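# Move the greasy glass jars from drying mat to tray

## Task

Some glass jars sit on the drying mat, and at least one of them is greasy, though greasy and clean jars look exactly alike. Get every greasy jar into the tray and leave every clean jar on the mat, returning it there if it was moved. Each greasy jar in the tray counts for you, and each clean jar off the mat counts against you. A jar that is dropped and breaks fails the whole job.

## Robot and tools

ROBOT. Two arms, left_arm and right_arm, each ending in a five-finger hand. right_arm has a right hand, left_arm a mirrored left hand. In the scene frame the bases are at left_arm (+0.026, +0.268, +0.022) m and right_arm (+0.009, -0.241, +0.045) m, both turned almost not at all about z. The scene frame has its origin at table-top height, halfway between the arms' nominal bases, with +z up, +x pointing out over the table and left_arm toward +y. Image left and right do not match these names. A post stands behind the arms and a camera stand sits between them, just behind the bases.

HAND POINT. Each arm is steered by a hand point 0.05 m in front of the palm. Its +z runs along the straightened fingers, +y points out of the palm, and +x runs across the palm away from the thumb on the right hand and toward the thumb on the left hand. Straight fingers extend 0.06 to 0.07 m past the point. A wrist bracket on the little-finger side can strike objects. With the thumb turned in front of the palm, the hand grips items about 0.035 to 0.065 m thick. Arms follow commands loosely and often come to rest 1 to 3 cm (sometimes 5 cm) short, mostly low; that gap alone does not mean contact.

execute_actions(actions, cameras). actions is a list of up to 15 actions. Each action is a table of up to 15 rows, one row per 1/30 s step; a shorter table keeps its final row until step 15. Every row is one list of 28 numbers in [-1, 1] that covers both arms: left_arm dx, dy, dz, rx, ry, rz, then the left hand's little, ring, middle, index, thumb_bend, thumb_turn, force_limit, speed, then the same fourteen for right_arm. The six pose numbers are an offset, not a pose: they are measured from that arm's Hand target as it stood when the action began (every row of one action refers to that same start), along the axes of that arm's own base frame. 1.0 equals 0.6 m or 180 degrees; rx, ry, rz form a single rotation vector, turning about the Hand target position. All six at 0 requests nothing new. Orientation is clipped to within 40 degrees of the measured one at each step. The six finger numbers are absolute targets: +1 open/straight, -1 closed; thumb_turn +1 beside the palm, -1 in front of it. force_limit runs from about 0 N at -1 to 10 N at +1 (15 N for both thumb motors). speed rises from nearly 0 at -1 to full at +0.48 and stays full above that. No value means leave unchanged, so resend the last eight hand numbers you actually ran for that hand (or, before any, its hand_measured plus hand_force_limit and hand_speed). For a gentle grasp close with speed at -0.94 or below. cameras lists names (cam_high, cam_left_wrist, cam_right_wrist) or ["all"]; images come automatically only when actions is empty.

move(target, speed, blending, blocking, cameras). target is one 28-number row laid out as above, or a list of up to 15 such rows; every row's pose numbers are offsets from the Hand targets at the start of the move, not from the previous row. Hand numbers of later rows are applied on arrival. speed is the path's top speed in m/s, 0.002 to 4.3, default 0.25 (rotation up to twice that in rad/s), one value or one per target. blend, in metres, rounds corners between targets; 0 stops at each. The whole move is capped at 10 s. blocking=false returns after about 0.5 s while motion continues. The result adds a move: line ending in done, off_target, moving, held or fault, plus limits such as paced (pose clipped) or held (steps withheld). Paths do not avoid obstacles or the other arm; faster moves hit harder and stray more.

wait(seconds): 0 to 3600, lets the scene run without new commands. stop(): brakes a running move. zoom_image(camera, region): region [x0, y0, x1, y1] in pixels of that camera's newest image, at most 504 by 504. show_instructions(): reference pages. finished_scene(scene=1): ends the scene for good.

RESULTS. end_effector_position (m) and end_effector_quat_wxyz are in each arm's base frame. Hand target is the last commanded pose after clipping; the next offsets count from it. hand_measured, hand_stopped_by (moving, target, force, stalled, fault) and hand_load_n (N at the fingertip, positive when pushed open) each list six values in the motor order above. A grip that slips or is lost shows as hand_load_n falling toward 0, which may help reveal a greasy jar when it is lifted. Joint positions, velocities, torques and motor temperatures are also reported. Camera images are 896x504.

CAUTIONS. Glass must never fall more than a few centimetres; lift jars low and set them down gently. Nothing may end up off the table. Do not let the two hands or arms press or collide, and avoid hard hits or pushes on fixed parts. To end a push, command the target back past the hand point. Holding loads or straining heats motors; at 100 °C that arm goes limp for 30 to 60 s. Loose objects may occasionally be nudged by outside disturbances.

Each tool is called after "Emit:" as a command line: name --argument value for each argument, lists and objects as JSON in quotes; but a table of rows of numbers goes row by row, as --pt "numbers of a row", without its own name.

Reference images:

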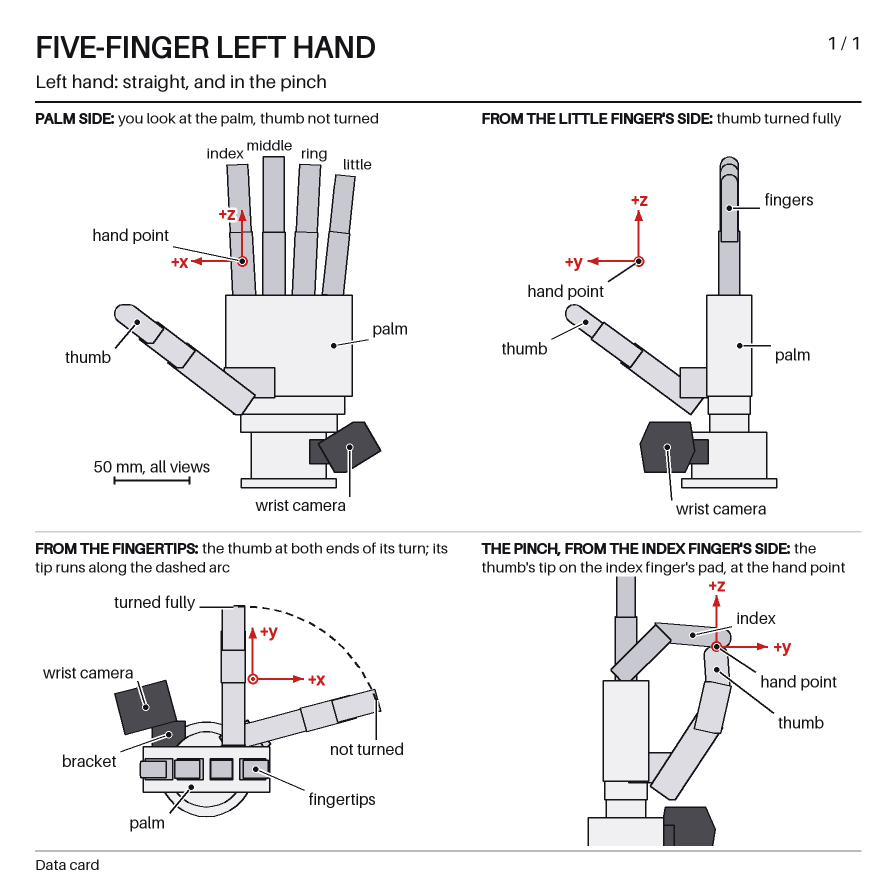

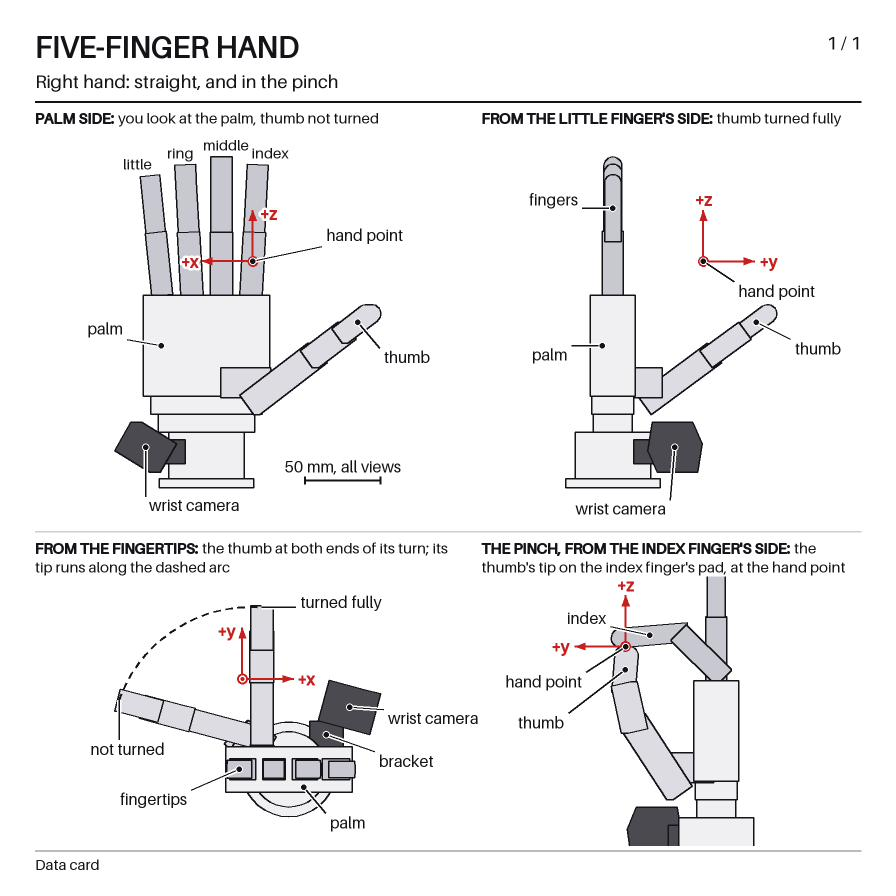

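## Session

Emit:
execute_actions --actions '[]'

Scene clock: 0.00 s.
left_arm: end_effector_position=(+0.5597, +0.2322, +0.2062) hand_measured=(+1.000, +1.000, +1.000, +1.000, +1.000, +1.000) hand_load_n=(+0.0, +0.0, +0.0, +0.0, +0.0, +0.0) hand_stopped_by=(target, target, target, target, target, target) hand_force_limit=0.00 hand_speed=-0.80 end_effector_quat_wxyz=(+0.049, -0.514, +0.857, +0.006) | right_arm: end_effector_position=(+0.3382, -0.5277, +0.1123) hand_measured=(+1.000, +1.000, +1.000, +1.000, +1.000, +1.000) hand_load_n=(+0.0, +0.0, +0.0, +0.0, +0.0, +0.0) hand_stopped_by=(target, target, target, target, target, target) hand_force_limit=0.00 hand_speed=-0.80 end_effector_quat_wxyz=(+0.391, +0.233, +0.784, -0.422)
Joint positions: left_arm=[0.345 2.075 2.205 -1.606 -0.03 0.837] | right_arm=[-1.106 1.671 0.794 0.533 0.006 1.039]
Joint velocities: within noise
Joint torques (N m): no reading
Motor temperatures (°C): left_arm=[31 34 30 35 33 30] | right_arm=[31 29 28 26 30 30]
Heat: left arm: hottest wrist pitch 35 °C; right arm: hottest waist 31 °C.
Hand target: left_arm +0.5640, +0.2338, +0.2176; +0.063, -0.513, +0.856, +0.003 | right_arm +0.3416, -0.5345, +0.1269; +0.400, +0.231, +0.775, -0.431

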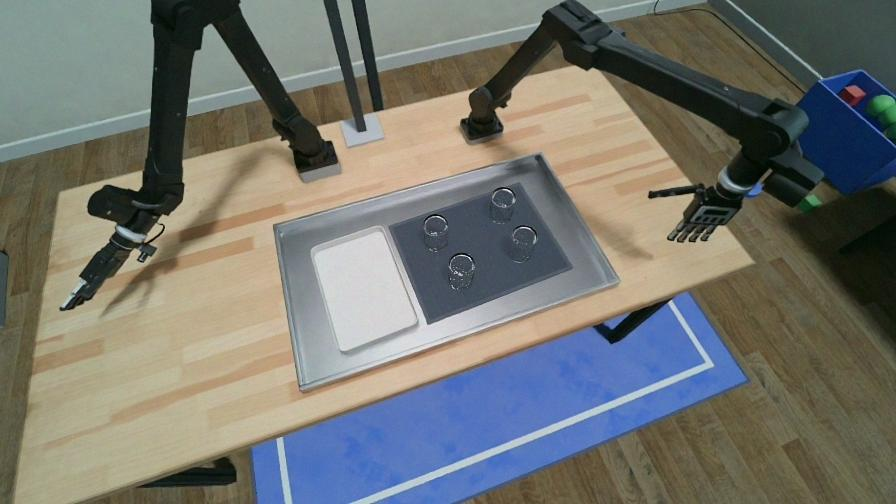

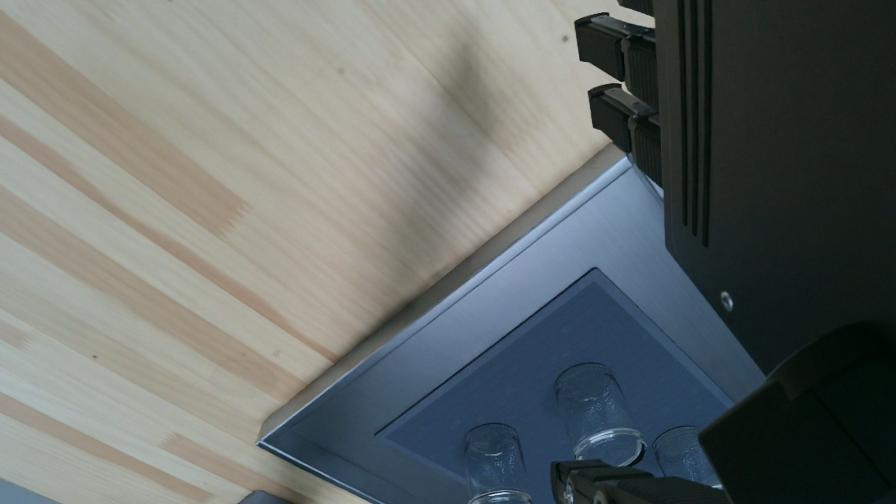

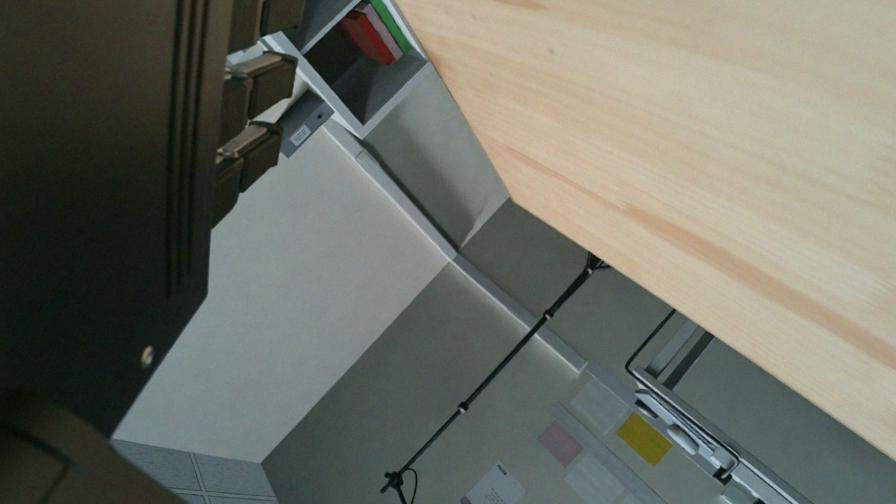

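Emit:
zoom_image --camera "cam_high" --region '[380, 150, 630, 340]'

Emit:
zoom_image --camera "cam_left_wrist" --region '[400, 250, 896, 504]'

Scaled by 2.016.

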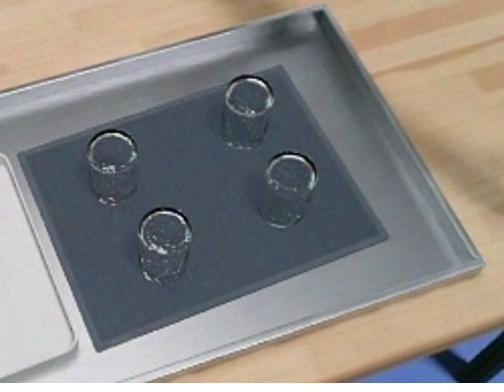

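Scaled by 1.016.

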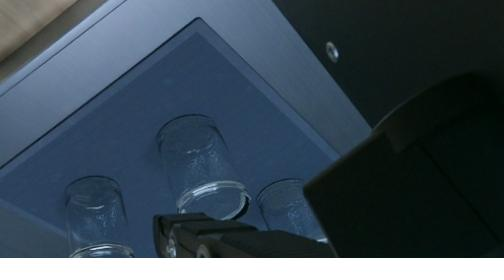

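Emit:
move --target '[-0.3633, -0.5180, 0.12, 0.2608, -0.4056, -0.2640, 1,1,1,1,1,-1,0,-0.2, 0,0,0,0,0,0, 1,1,1,1,1,1,0,-0.8]' --speed 0.2 --cameras '["all"]'

Scene clock: 66.50 s.
left_arm: end_effector_position=(+0.3467, -0.0774, +0.2857) hand_measured=(+1.000, +1.000, +1.000, +1.000, +1.000, -1.000) hand_load_n=(+0.0, +0.0, +0.0, +0.0, +0.0, +0.0) hand_stopped_by=(target, target, target, target, target, target) hand_force_limit=0.00 hand_speed=-0.20 end_effector_quat_wxyz=(+0.702, -0.001, +0.712, -0.001) | right_arm: end_effector_position=(+0.3382, -0.5277, +0.1123) hand_measured=(+1.000, +1.000, +1.000, +1.000, +1.000, +1.000) hand_load_n=(+0.0, +0.0, +0.0, +0.5, +0.0, +0.0) hand_stopped_by=(target, target, target, target, target, target) hand_force_limit=0.00 hand_speed=-0.80 end_effector_quat_wxyz=(+0.391, +0.233, +0.784, -0.422)
Joint positions: left_arm=[-0.73 0.648 0.403 0.227 -0.729 1.556] | right_arm=[-1.106 1.671 0.794 0.533 0.006 1.039]
Joint torques (N m): left_arm=[-0.62 -1.14 8.23 2.44 -0.12 0.16] | right_arm=[0.15 -12.98 8.47 1.18 -0.08 0.11]
Motor temperatures (°C): left_arm=[31 37 35 35 33 29] | right_arm=[30 31 32 26 30 30]
Heat: left arm: hottest shoulder 37 °C; right arm: hottest elbow 32 °C.
Hand target: left_arm +0.3461, -0.0771, +0.2896; +0.707, +0.000, +0.707, -0.001 | right_arm +0.3416, -0.5345, +0.1269; +0.400, +0.231, +0.775, -0.431
Off the commanded pose: left_arm 0.004 m, 1 deg | right_arm 0.016 m, 2 deg.
move: done
cam_left_wrist: T_world_to_cam=[[-0.02961, -0.95454, -0.29661, 0.02232], [-0.56263, 0.26118, -0.78437, 0.43026], [0.82618, 0.14366, -0.54479, -0.00512]] pos_world=[0.24697, -0.09034, 0.34131]

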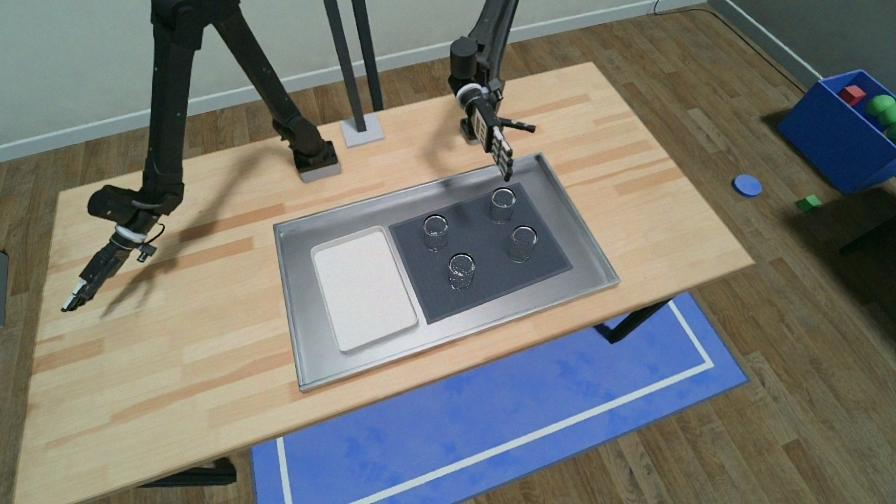

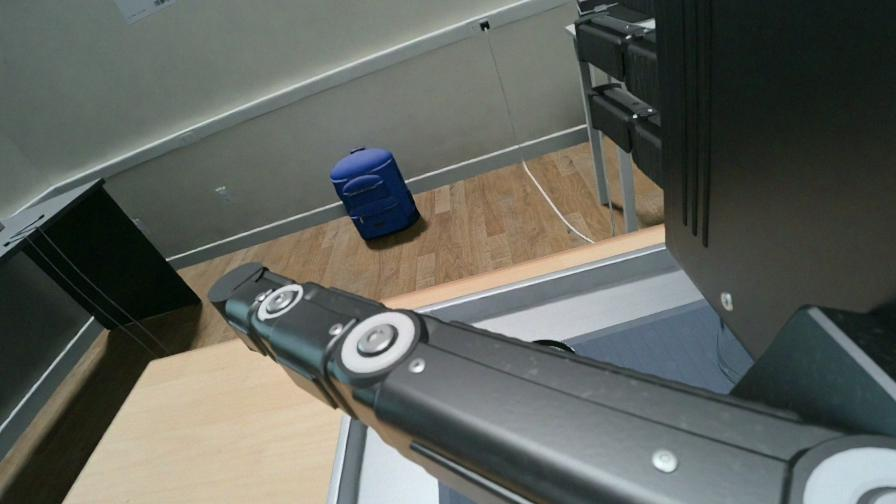

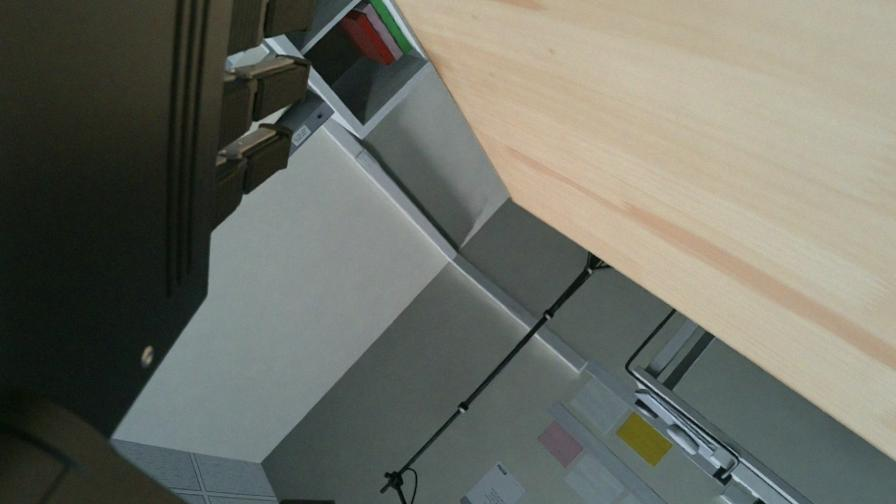

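Emit:
zoom_image --camera "cam_high" --region '[440, 130, 630, 310]'

Emit:
zoom_image --camera "cam_high" --region '[265, 190, 450, 400]'

Scaled by 2.653.

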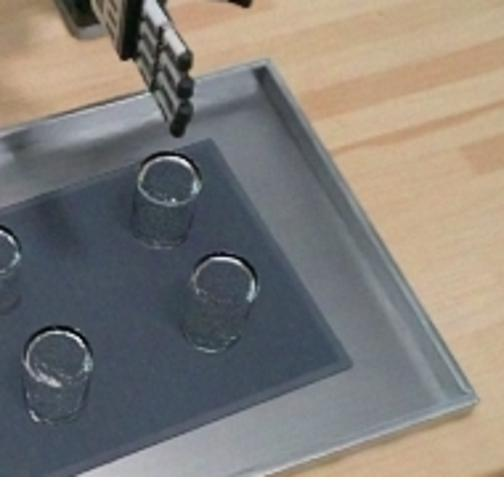

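Scaled by 2.400.

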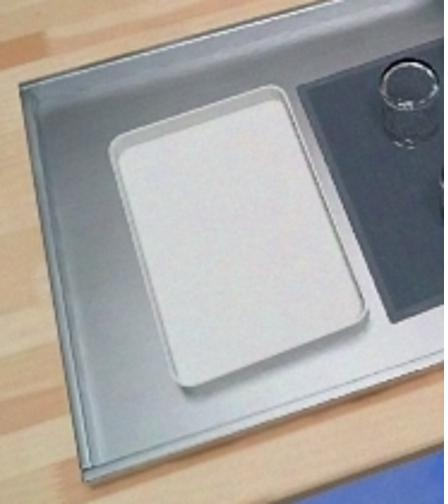

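Emit:
move --target '[-0.077, -0.1215, 0.03, 0, 0.25, 0, 1,1,1,1,1,1,0,-0.2, 0,0,0,0,0,0, 1,1,1,1,1,1,0,-0.8]' --speed 0.2 --cameras '["cam_left_wrist","cam_high"]'

Scene clock: 90.60 s.
left_arm: end_effector_position=(+0.2953, -0.1417, +0.2880) hand_measured=(+1.000, +1.000, +1.000, +1.000, +1.000, +1.000) hand_load_n=(+0.0, +0.0, +0.0, +0.0, +0.0, +0.0) hand_stopped_by=(target, target, target, target, target, target) hand_force_limit=0.00 hand_speed=-0.20 end_effector_quat_wxyz=(+0.372, +0.010, +0.928, +0.016) | right_arm: end_effector_position=(+0.3382, -0.5277, +0.1123) hand_measured=(+1.000, +1.000, +1.000, +1.000, +1.000, +1.000) hand_load_n=(+0.0, +0.0, +0.0, +0.0, +0.0, +0.0) hand_stopped_by=(target, target, target, target, target, target) hand_force_limit=0.00 hand_speed=-0.80 end_effector_quat_wxyz=(+0.391, +0.233, +0.784, -0.422)
Joint positions: left_arm=[-0.845 0.952 1.037 -1.108 -0.56 0.909] | right_arm=[-1.106 1.671 0.794 0.533 0.006 1.039]
Joint torques (N m): left_arm=[-0.67 -3.9 11.78 1.02 -0.34 -0.13] | right_arm=[0.09 -12.98 8.49 1.21 -0.08 0.1]
Heat: left arm: hottest shoulder 36 °C; right arm: hottest elbow 33 °C.
Hand target: left_arm +0.2999, -0.1499, +0.3077; +0.383, +0.000, +0.924, -0.001 | right_arm +0.3416, -0.5345, +0.1269; +0.400, +0.231, +0.775, -0.431
Off the commanded pose: left_arm 0.022 m, 3 deg | right_arm 0.016 m, 2 deg.
move: off_target (left_arm)
cam_left_wrist: T_world_to_cam=[[-0.24117, -0.94415, -0.22456, 0.0033], [-0.9517, 0.27539, -0.13576, 0.34996], [0.19002, 0.18098, -0.96496, 0.36201]] pos_world=[0.26507, -0.15877, 0.39758]
Images, in order (width x height): cam_high 896x504, cam_left_wrist 896x504.

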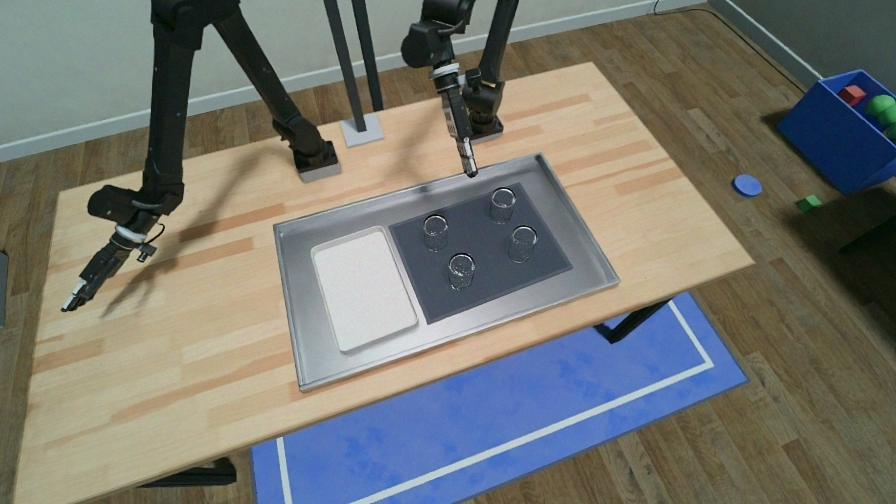

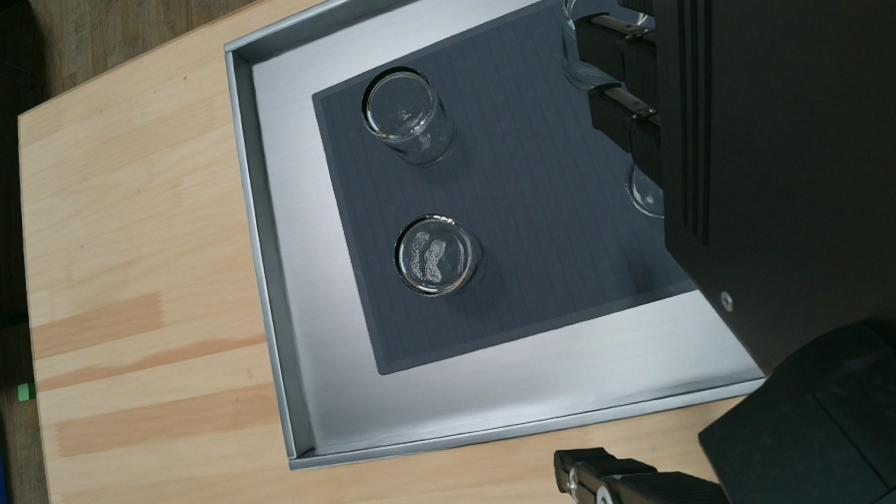

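Emit:
zoom_image --camera "cam_left_wrist" --region '[340, 50, 700, 310]'

Scaled by 1.400.

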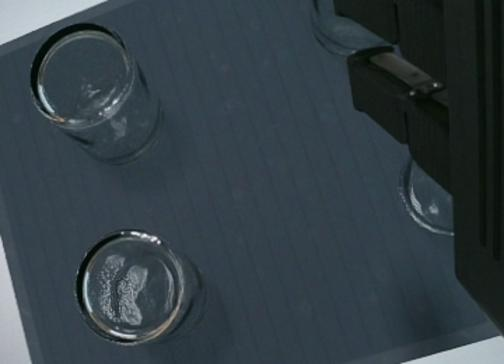

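Emit:
move --target '[0,0,0,0,0,0, 1,1,1,1,1,1,0,-0.2, -0.019,0.3,0.388,0.469,0.0257,-0.1475, 1,1,1,1,1,1,0,-0.2]' --speed 0.25 --cameras '["cam_high"]'

Scene clock: 115.50 s.
left_arm: end_effector_position=(+0.2953, -0.1417, +0.2880) hand_measured=(+1.000, +1.000, +1.000, +1.000, +1.000, +1.000) hand_load_n=(+0.0, +0.0, +0.0, +0.0, +0.0, +0.0) hand_stopped_by=(target, target, target, target, target, target) hand_force_limit=0.00 hand_speed=-0.20 end_effector_quat_wxyz=(+0.372, +0.010, +0.928, +0.016) | right_arm: end_effector_position=(+0.3328, -0.3551, +0.3451) hand_measured=(+1.000, +1.000, +1.000, +1.000, +1.000, +1.000) hand_load_n=(+0.0, +0.0, +0.0, +0.0, +0.0, +0.0) hand_stopped_by=(target, target, target, target, target, target) hand_force_limit=0.00 hand_speed=-0.20 end_effector_quat_wxyz=(+0.082, +0.581, +0.804, +0.097)
Joint positions: left_arm=[-0.845 0.952 1.037 -1.108 -0.56 0.908] | right_arm=[-1.015 1.437 1.638 -1.692 -0.242 1.818]
Joint torques (N m): left_arm=[-0.73 -3.78 11.78 1.02 -0.35 -0.11] | right_arm=[-0.21 -12.16 10.28 -0.62 -0.41 0.15]
Heat: left arm: hottest elbow 37 °C; right arm: hottest elbow 33 °C.
Hand target: left_arm +0.2999, -0.1499, +0.3077; +0.383, +0.000, +0.924, -0.001 | right_arm +0.3303, -0.3544, +0.3596; +0.014, +0.578, +0.808, +0.115
Off the commanded pose: left_arm 0.022 m, 3 deg | right_arm 0.015 m, 8 deg.
joint sent to its limit (right arm) — joint 4 (wrist pitch), lower limit. The joint targets are off in orientation, not in position.
move: off_target (right_arm)

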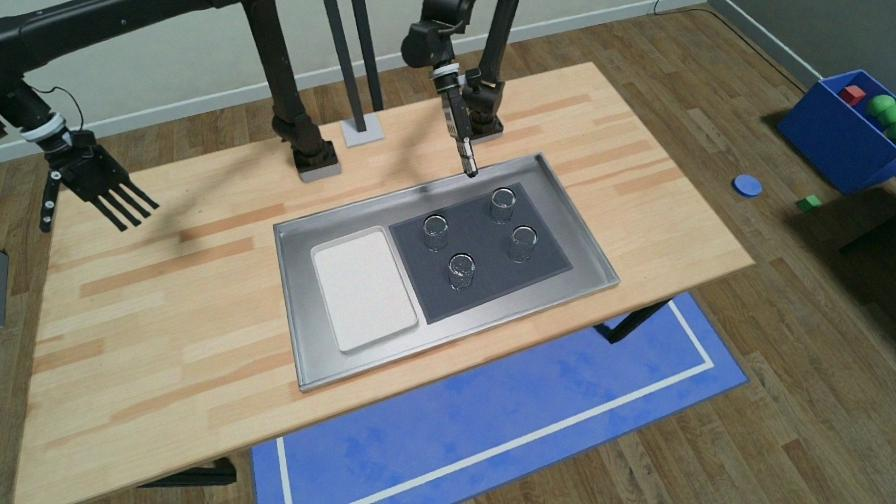

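Emit:
move --target '[0,0,0,0,0,0, 1,1,1,1,1,1,0,-0.2, -0.084,0.724,-0.08,0.4697,0.0256,-0.148, 1,1,1,1,1,-1,0,-0.2]' --speed 0.25 --cameras '["cam_high","cam_right_wrist"]'

Scene clock: 122.33 s.
left_arm: end_effector_position=(+0.2953, -0.1417, +0.2880) hand_measured=(+1.000, +1.000, +1.000, +1.000, +1.000, +1.000) hand_load_n=(+0.0, +0.0, +0.0, +0.0, +0.0, +0.0) hand_stopped_by=(target, target, target, target, target, target) hand_force_limit=0.00 hand_speed=-0.20 end_effector_quat_wxyz=(+0.372, +0.010, +0.928, +0.016) | right_arm: end_effector_position=(+0.3307, +0.0088, +0.2177) hand_measured=(+1.000, +1.000, +1.000, +1.000, +1.000, -1.000) hand_load_n=(+0.0, +0.0, +0.0, +0.0, +0.0, +0.0) hand_stopped_by=(target, target, target, target, target, target) hand_force_limit=0.00 hand_speed=-0.20 end_effector_quat_wxyz=(-0.237, +0.572, +0.422, +0.662)
Joint positions: left_arm=[-0.845 0.952 1.037 -1.108 -0.56 0.908] | right_arm=[-0.601 1.183 0.568 -1.699 -1.555 2.107]
Joint torques (N m): left_arm=[-0.67 -3.9 11.75 0.98 -0.35 -0.12] | right_arm=[10.52 -28.57 5.75 -1.13 -0.78 0.11]
Heat: left arm: hottest elbow 37 °C; right arm: hottest elbow 33 °C.
Hand target: left_arm +0.2999, -0.1499, +0.3077; +0.383, +0.000, +0.924, -0.001 | right_arm +0.2800, +0.0799, +0.3116; -0.380, +0.596, +0.380, +0.597
Off the commanded pose: left_arm 0.022 m, 3 deg | right_arm 0.128 m, 19 deg.
joint sent to its limit (right arm) — joint 4 (wrist pitch), lower limit; joint 5 (wrist yaw), lower limit; joint 6 (wrist roll), upper limit. The joint targets are off in position and orientation.
move: off_target (right_arm)
cam_right_wrist: T_world_to_cam=[[0.6696, -0.48853, 0.55944, -0.34399], [0.11616, -0.67507, -0.72855, 0.13023], [0.73359, 0.55282, -0.39528, -0.0488]] pos_world=[0.251, -0.05316, 0.26803]

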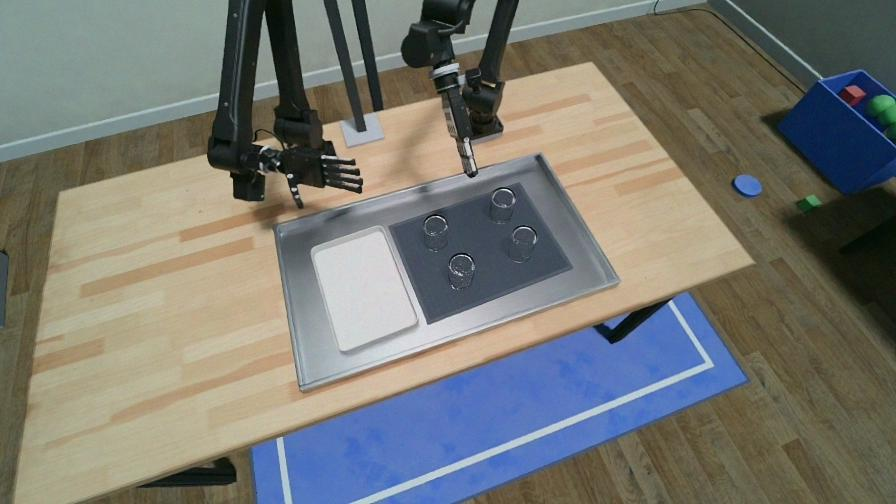

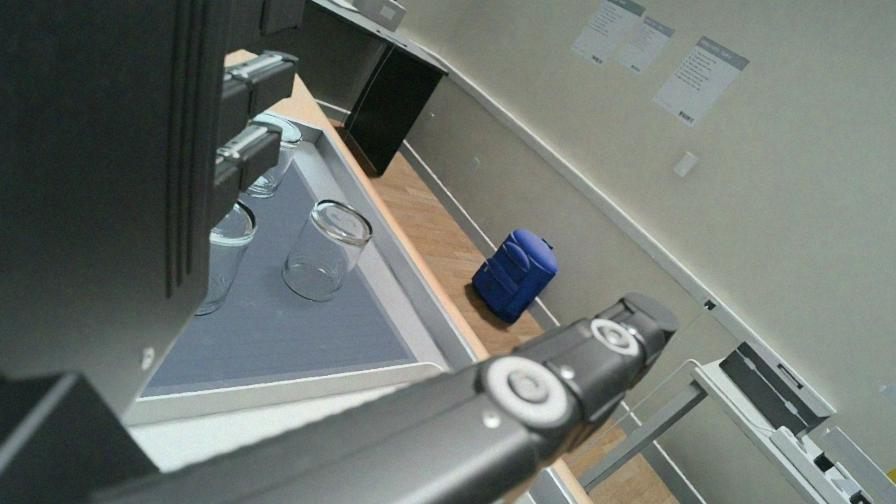

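Emit:
move --pt "0.3335 0.583 -0.013 -0.2035 0.3075 0.2948 1 1 1 1 1 1 0 -0.2 0.084 -0.724 0.08 -0.4697 -0.0256 0.148 1 1 1 1 1 -1 0 -0.2" --pt "0.3335 0.583 -0.013 -0.2035 0.3075 0.2948 1 1 1 1 1 1 0 -0.2 0.1667 -0.55 0.081 -0.6273 -0.3994 0.3615 1 1 1 1 1 -1 0 -0.2" --pt "0.3335 0.583 -0.013 -0.2035 0.3075 0.2948 1 1 1 1 1 1 0 -0.2 0.2 -0.3 -0.019 0.3716 0.4058 -0.4051 1 1 1 1 1 -1 0 -0.2" --speed 0.4 --blend 0.03 --cameras '["all"]'

Scene clock: 189.40 s.
left_arm: end_effector_position=(+0.4912, +0.2002, +0.2855) hand_measured=(+1.000, +1.000, +1.000, +1.000, +1.000, +1.000) hand_load_n=(+0.0, +0.0, +0.0, +0.0, +0.0, +0.0) hand_stopped_by=(target, target, target, target, target, target) hand_force_limit=0.00 hand_speed=-0.20 end_effector_quat_wxyz=(+0.041, -0.516, +0.846, -0.125) | right_arm: end_effector_position=(+0.4034, -0.1610, +0.1861) hand_measured=(+1.000, +1.000, +1.000, +1.000, +1.000, -1.000) hand_load_n=(+0.0, +0.0, +0.0, +0.0, +0.0, +0.5) hand_stopped_by=(target, target, target, target, target, target) hand_force_limit=0.00 hand_speed=-0.20 end_effector_quat_wxyz=(+0.311, -0.584, +0.707, -0.250)
Joint positions: left_arm=[0.425 1.839 2.057 -1.673 0.239 0.887] | right_arm=[-0.601 1.185 0.936 -0.601 -0.436 -0.245]
Joint torques (N m): left_arm=[-0.91 -15.68 10.8 0.34 0.23 -0.14] | right_arm=[8.53 -30.39 9.05 1.18 -0.46 -0.02]
Motor temperatures (°C): left_arm=[30 35 39 34 33 29] | right_arm=[31 37 31 26 31 30]
Heat: left arm: hottest elbow 39 °C; right arm: hottest shoulder 37 °C.
Hand target: left_arm +0.5000, +0.1999, +0.2998; -0.124, -0.502, +0.849, -0.107 | right_arm +0.3998, -0.1001, +0.3001; +0.354, -0.612, +0.613, -0.353
Off the commanded pose: left_arm 0.017 m, 19 deg | right_arm 0.129 m, 17 deg.
joint sent to its limit (left arm) — joint 4 (wrist pitch), lower limit. The joint targets are off in orientation, not in position.
move: off_target (left_arm, right_arm)
cam_left_wrist: T_world_to_cam=[[0.67909, -0.67647, 0.285, -0.27817], [-0.70411, -0.49051, 0.51345, 0.28834], [-0.20754, -0.54935, -0.80941, 0.55759]] pos_world=[0.50765, 0.25957, 0.38255]
cam_right_wrist: T_world_to_cam=[[-0.70471, -0.10793, -0.70124, 0.39231], [-0.41453, 0.86475, 0.28349, 0.25776], [0.5758, 0.49046, -0.65414, 0.08113]] pos_world=[0.3366, -0.22035, 0.2551]

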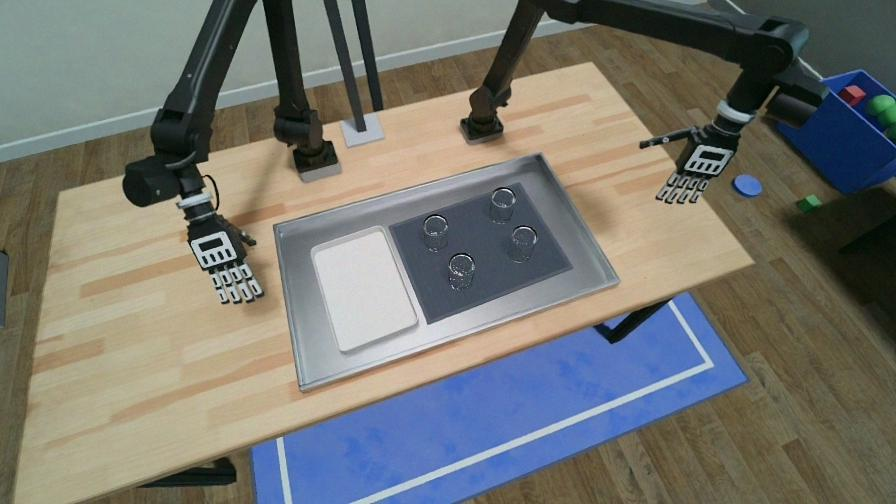

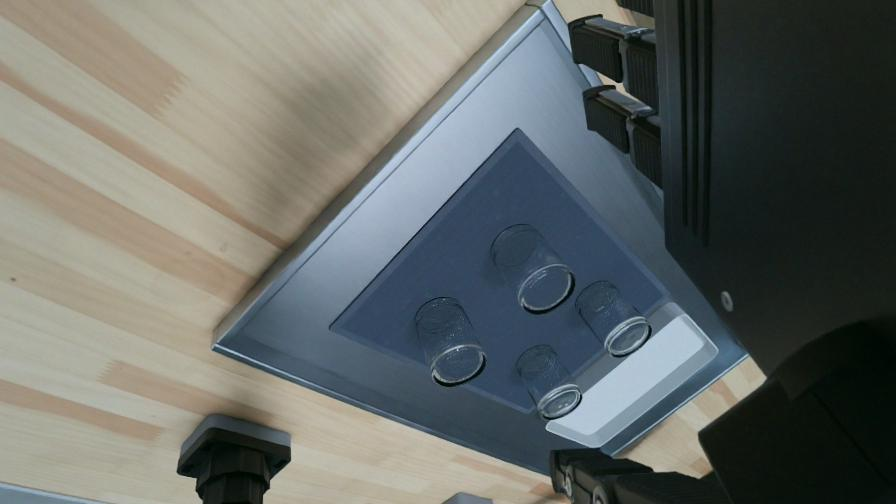

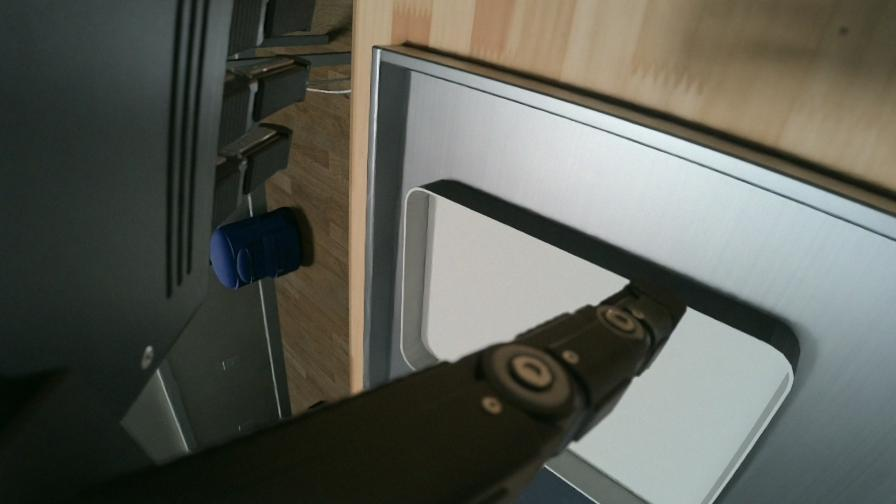

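Emit:
zoom_image --camera "cam_high" --region '[150, 0, 450, 260]'

Scaled by 1.680.

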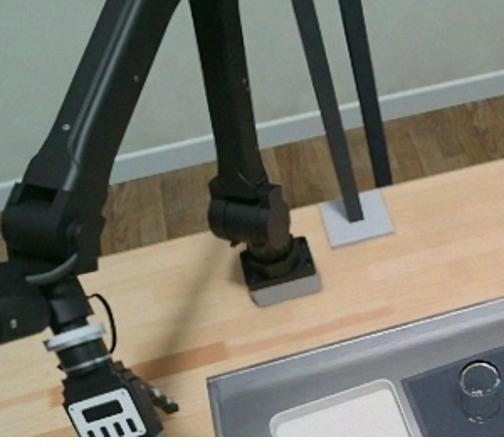

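Emit:
move --pt "0 0 0 0 0 0 1 1 1 1 1 1 0 -0.2 0.2 -0.3 -0.0835 0 0 0 1 1 1 1 1 -1 0 -0.2" --pt "0 0 0 0 0 0 1 1 1 1 1 1 0 -0.2 0.267 0.1335 -0.1335 -0.4881 -0.1307 0.1308 1 1 1 1 1 -1 0 -0.2" --speed 0.25 --blend 0.02 --cameras '["all"]'

Scene clock: 227.37 s.
left_arm: end_effector_position=(+0.4912, +0.2002, +0.2855) hand_measured=(+1.000, +1.000, +1.000, +1.000, +1.000, +1.000) hand_load_n=(+0.0, +0.0, +0.0, +0.0, +0.0, +0.0) hand_stopped_by=(target, target, target, target, target, target) hand_force_limit=0.00 hand_speed=-0.20 end_effector_quat_wxyz=(+0.041, -0.516, +0.846, -0.125) | right_arm: end_effector_position=(+0.5592, -0.0215, +0.2186) hand_measured=(+1.000, +1.000, +1.000, +1.000, +1.000, -1.000) hand_load_n=(+0.5, +0.0, +0.0, +0.5, +0.0, +0.0) hand_stopped_by=(target, target, target, target, target, target) hand_force_limit=0.00 hand_speed=-0.20 end_effector_quat_wxyz=(-0.002, +0.712, -0.002, +0.702)
Joint positions: left_arm=[0.425 1.839 2.057 -1.673 0.239 0.887] | right_arm=[0.107 1.376 0.621 0.741 0.108 -1.564]
Joint torques (N m): left_arm=[-0.85 -15.62 10.82 0.35 0.23 -0.14] | right_arm=[0.44 -7.88 7.6 1.8 0.04 -0.06]
Heat: left arm: hottest elbow 38 °C; right arm: hottest shoulder 40 °C.
Hand target: left_arm +0.5000, +0.1999, +0.2998; -0.124, -0.502, +0.849, -0.107 | right_arm +0.5601, -0.0201, +0.2200; +0.000, +0.707, +0.000, +0.707
Off the commanded pose: left_arm 0.017 m, 19 deg | right_arm 0.002 m, 1 deg.
joint sent to its limit (left arm) — joint 4 (wrist pitch), lower limit. The joint targets are off in orientation, not in position.
move: done
cam_left_wrist: T_world_to_cam=[[0.67909, -0.67647, 0.285, -0.27817], [-0.70411, -0.49051, 0.51345, 0.28834], [-0.20754, -0.54935, -0.80941, 0.55759]] pos_world=[0.50765, 0.25957, 0.38255]
cam_right_wrist: T_world_to_cam=[[-0.03638, -0.9556, 0.29241, -0.0692], [-0.49934, -0.23608, -0.83362, 0.46042], [0.86564, -0.17634, -0.46858, -0.27271]] pos_world=[0.46346, -0.00552, 0.27626]

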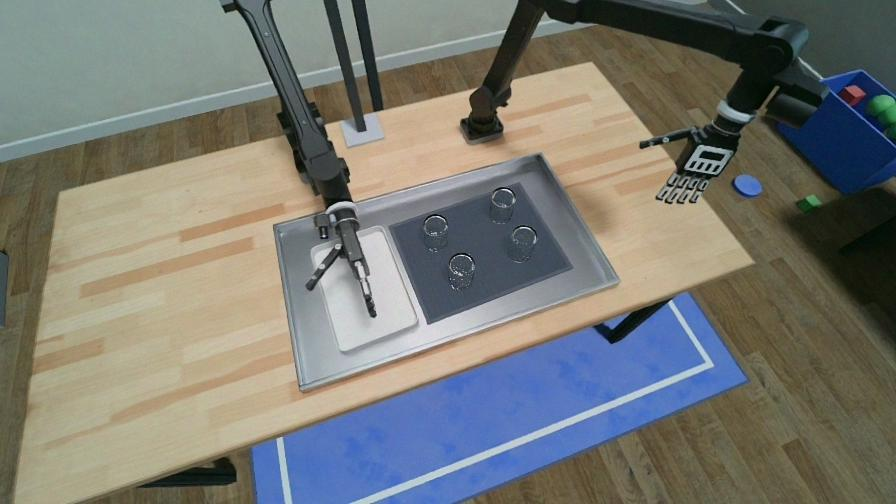

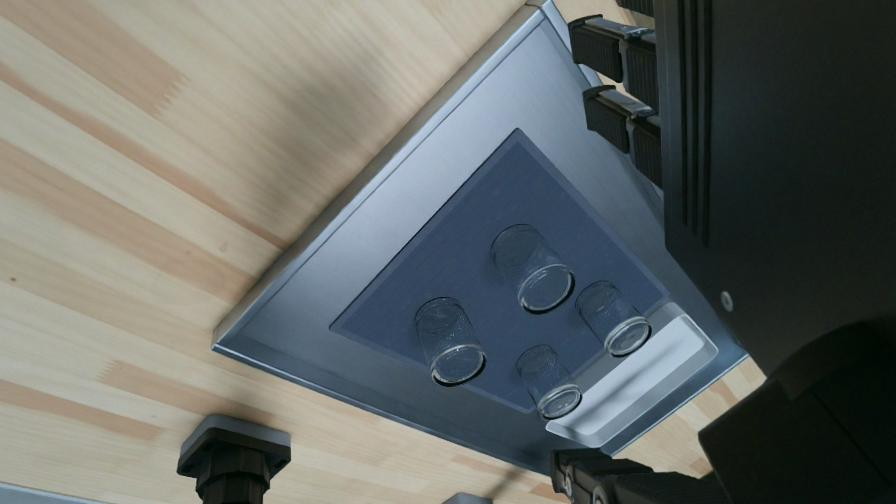

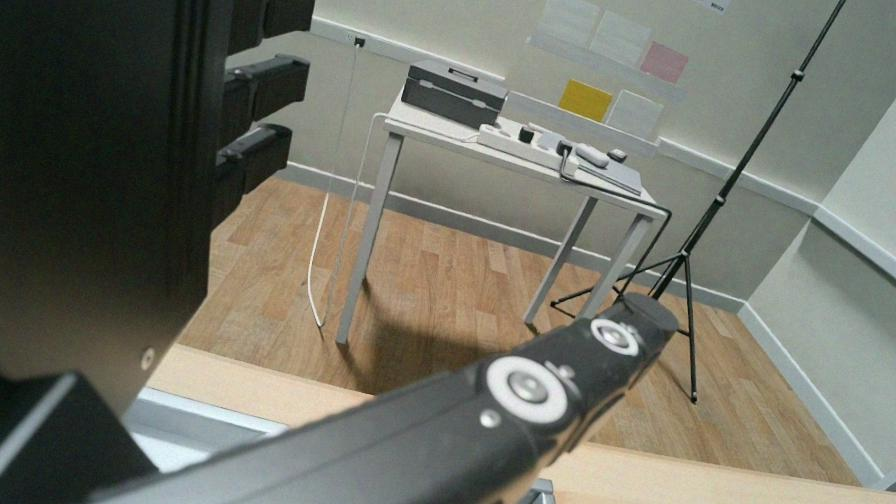

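Emit:
move --target '[0,0,0,0,0,0, 1,1,1,1,1,1,0,-0.2, -0.0535,0.4835,-0.0833,0,0,0.4444, 1,1,1,1,1,-1,0,-0.2]' --speed 0.25 --cameras '["all"]'

Scene clock: 235.57 s.
left_arm: end_effector_position=(+0.4912, +0.2002, +0.2855) hand_measured=(+1.000, +1.000, +1.000, +1.000, +1.000, +1.000) hand_load_n=(+0.0, +0.0, +0.0, +0.0, -0.5, -0.5) hand_stopped_by=(target, target, target, target, target, target) hand_force_limit=0.00 hand_speed=-0.20 end_effector_quat_wxyz=(+0.041, -0.516, +0.846, -0.125) | right_arm: end_effector_position=(+0.5170, +0.2637, +0.1556) hand_measured=(+1.000, +1.000, +1.000, +1.000, +1.000, -1.000) hand_load_n=(+0.0, +0.0, +0.0, +0.0, +0.0, +0.0) hand_stopped_by=(target, target, target, target, target, target) hand_force_limit=0.00 hand_speed=-0.20 end_effector_quat_wxyz=(-0.461, +0.558, +0.443, +0.529)
Joint positions: left_arm=[0.425 1.839 2.057 -1.673 0.239 0.887] | right_arm=[0.197 1.672 0.749 0.878 -1.19 -1.567]
Joint torques (N m): left_arm=[-0.91 -15.68 10.78 0.34 0.24 -0.14] | right_arm=[0.62 -10.7 9.46 1.25 -0.24 -0.03]
Heat: left arm: hottest elbow 38 °C; right arm: hottest shoulder 39 °C.
Hand target: left_arm +0.5000, +0.1999, +0.2998; -0.124, -0.502, +0.849, -0.107 | right_arm +0.5279, +0.2702, +0.1699; -0.454, +0.541, +0.455, +0.542
Off the commanded pose: left_arm 0.017 m, 19 deg | right_arm 0.019 m, 3 deg.
joint sent to its limit (left arm) — joint 4 (wrist pitch), lower limit. The joint targets are off in orientation, not in position.
move: off_target (right_arm)
cam_left_wrist: T_world_to_cam=[[0.67909, -0.67647, 0.285, -0.27817], [-0.70411, -0.49051, 0.51345, 0.28834], [-0.20754, -0.54935, -0.80941, 0.55759]] pos_world=[0.50765, 0.25957, 0.38255]
cam_right_wrist: T_world_to_cam=[[0.94397, -0.21071, 0.25402, -0.47707], [0.10788, -0.5304, -0.84086, 0.21905], [0.31191, 0.82115, -0.47795, -0.19065]] pos_world=[0.48617, 0.17221, 0.21426]

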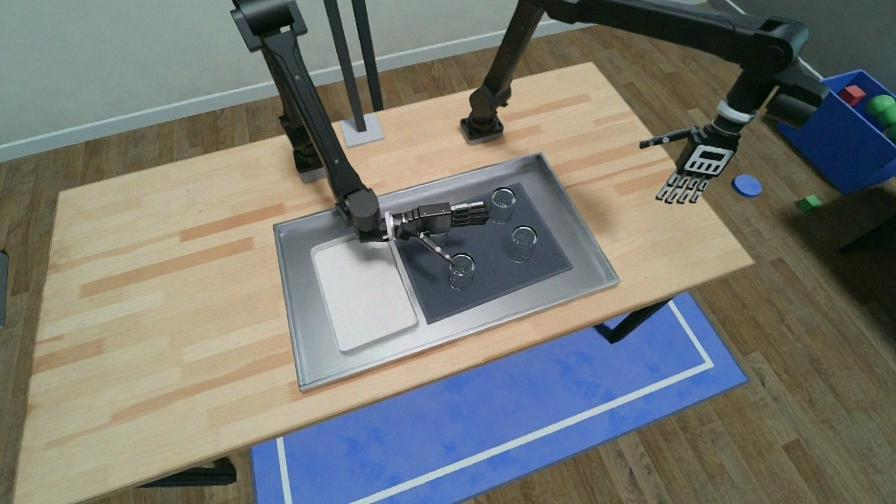

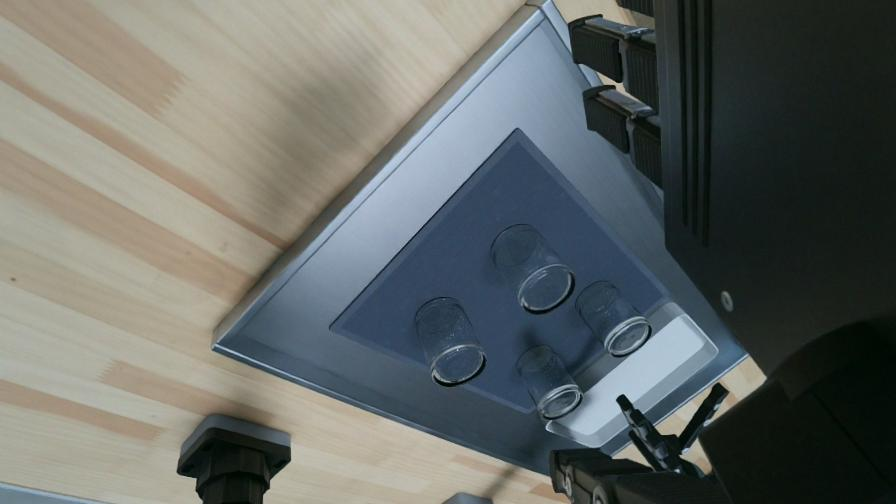

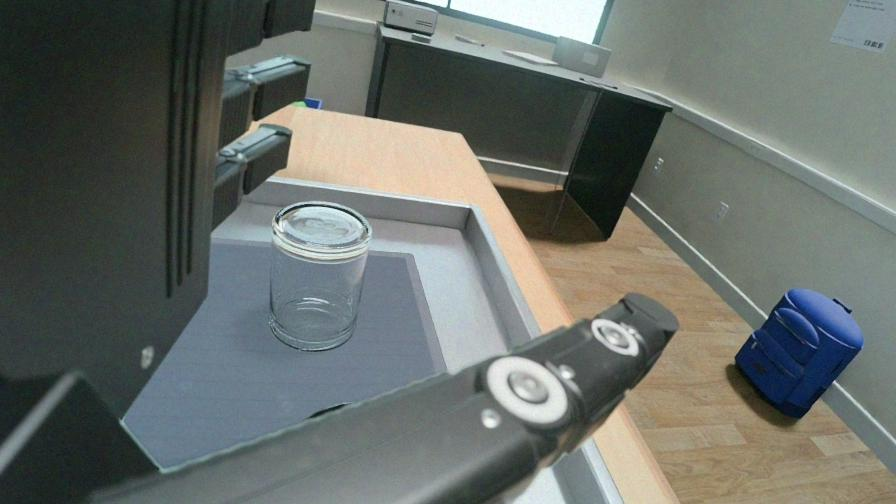

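Emit:
move --target '[0,0,0,0,0,0, 1,1,1,1,1,1,0,-0.2, 0.0218,0.0255,-0.0932,0,-0.0158,0, 1,1,1,1,1,-1,0,-0.2]' --speed 0.1 --cameras '["all"]'

Scene clock: 252.27 s.
left_arm: end_effector_position=(+0.4912, +0.2002, +0.2855) hand_measured=(+1.000, +1.000, +1.000, +1.000, +1.000, +1.000) hand_load_n=(+0.0, +0.0, +0.0, +0.0, +0.0, -0.5) hand_stopped_by=(target, target, target, target, target, target) hand_force_limit=0.00 hand_speed=-0.20 end_effector_quat_wxyz=(+0.041, -0.516, +0.846, -0.125) | right_arm: end_effector_position=(+0.5311, +0.2783, +0.1011) hand_measured=(+1.000, +1.000, +1.000, +1.000, +1.000, -1.000) hand_load_n=(+0.0, +0.0, +0.0, +0.0, +0.0, +0.5) hand_stopped_by=(target, target, target, target, target, target) hand_force_limit=0.00 hand_speed=-0.20 end_effector_quat_wxyz=(-0.450, +0.545, +0.456, +0.541)
Joint positions: left_arm=[0.425 1.839 2.057 -1.673 0.239 0.887] | right_arm=[0.222 1.863 0.776 1.064 -1.168 -1.595]
Joint torques (N m): left_arm=[-0.73 -15.62 10.8 0.36 0.23 -0.14] | right_arm=[0.85 -12.4 7.77 1.33 -0.03 -0.03]
Heat: left arm: hottest shoulder 38 °C; right arm: hottest shoulder 37 °C.
Hand target: left_arm +0.5000, +0.1999, +0.2998; -0.124, -0.502, +0.849, -0.107 | right_arm +0.5410, +0.2855, +0.1142; -0.443, +0.528, +0.466, +0.555
Off the commanded pose: left_arm 0.017 m, 19 deg | right_arm 0.018 m, 3 deg.
joint sent to its limit (left arm) — joint 4 (wrist pitch), lower limit. The joint targets are off in orientation, not in position.
move: off_target (right_arm)
cam_left_wrist: T_world_to_cam=[[0.67909, -0.67647, 0.285, -0.27817], [-0.70411, -0.49051, 0.51345, 0.28834], [-0.20754, -0.54935, -0.80941, 0.55759]] pos_world=[0.50765, 0.25957, 0.38255]
cam_right_wrist: T_world_to_cam=[[0.93104, -0.2071, 0.30046, -0.47228], [0.15094, -0.53108, -0.83377, 0.156], [0.33224, 0.82163, -0.46319, -0.24546]] pos_world=[0.49771, 0.18672, 0.15827]

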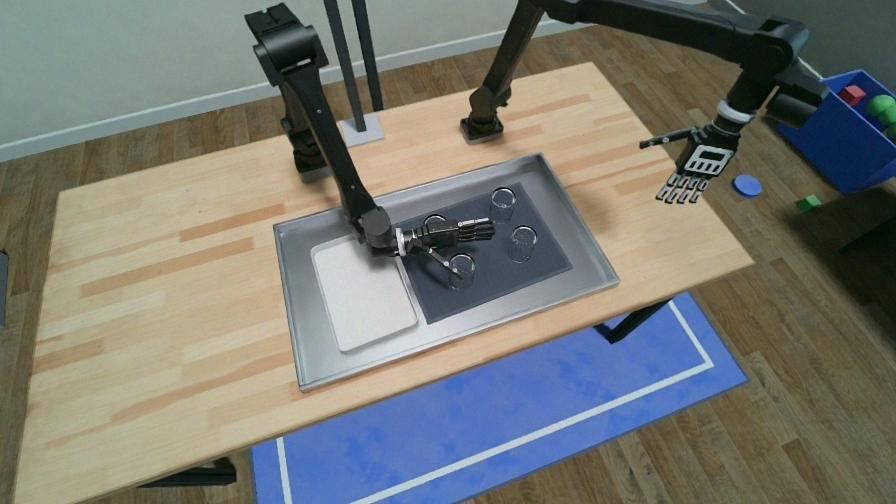

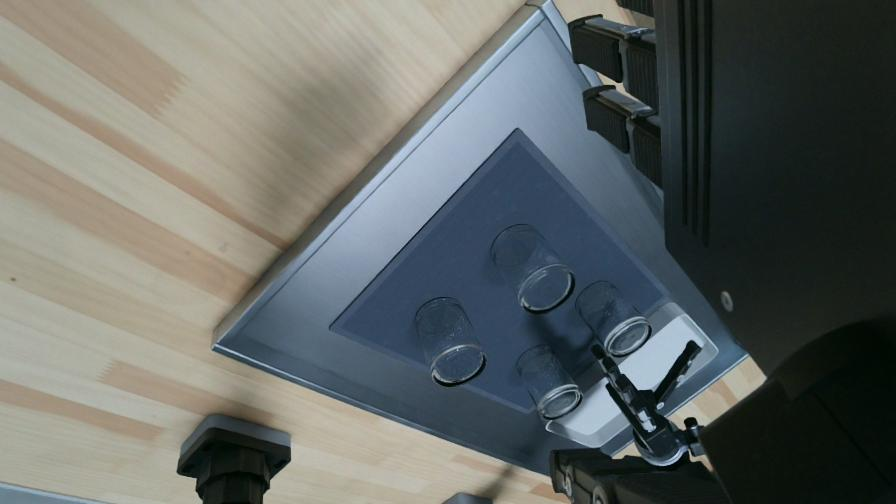

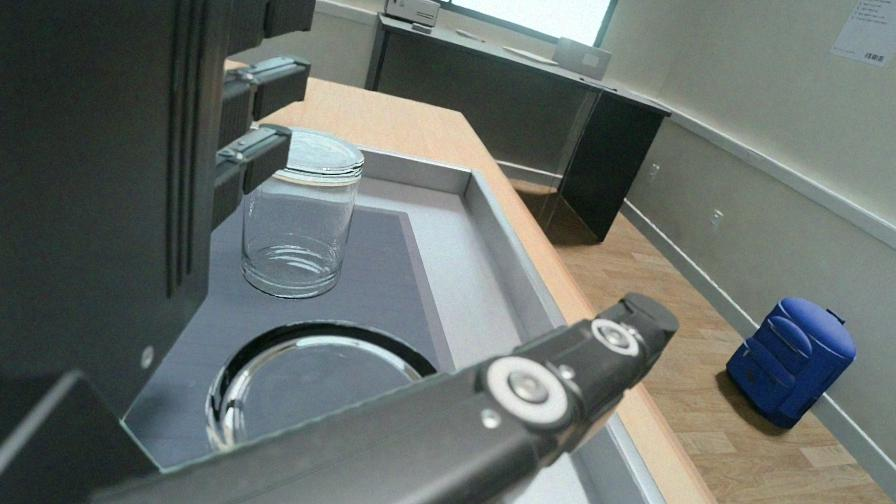

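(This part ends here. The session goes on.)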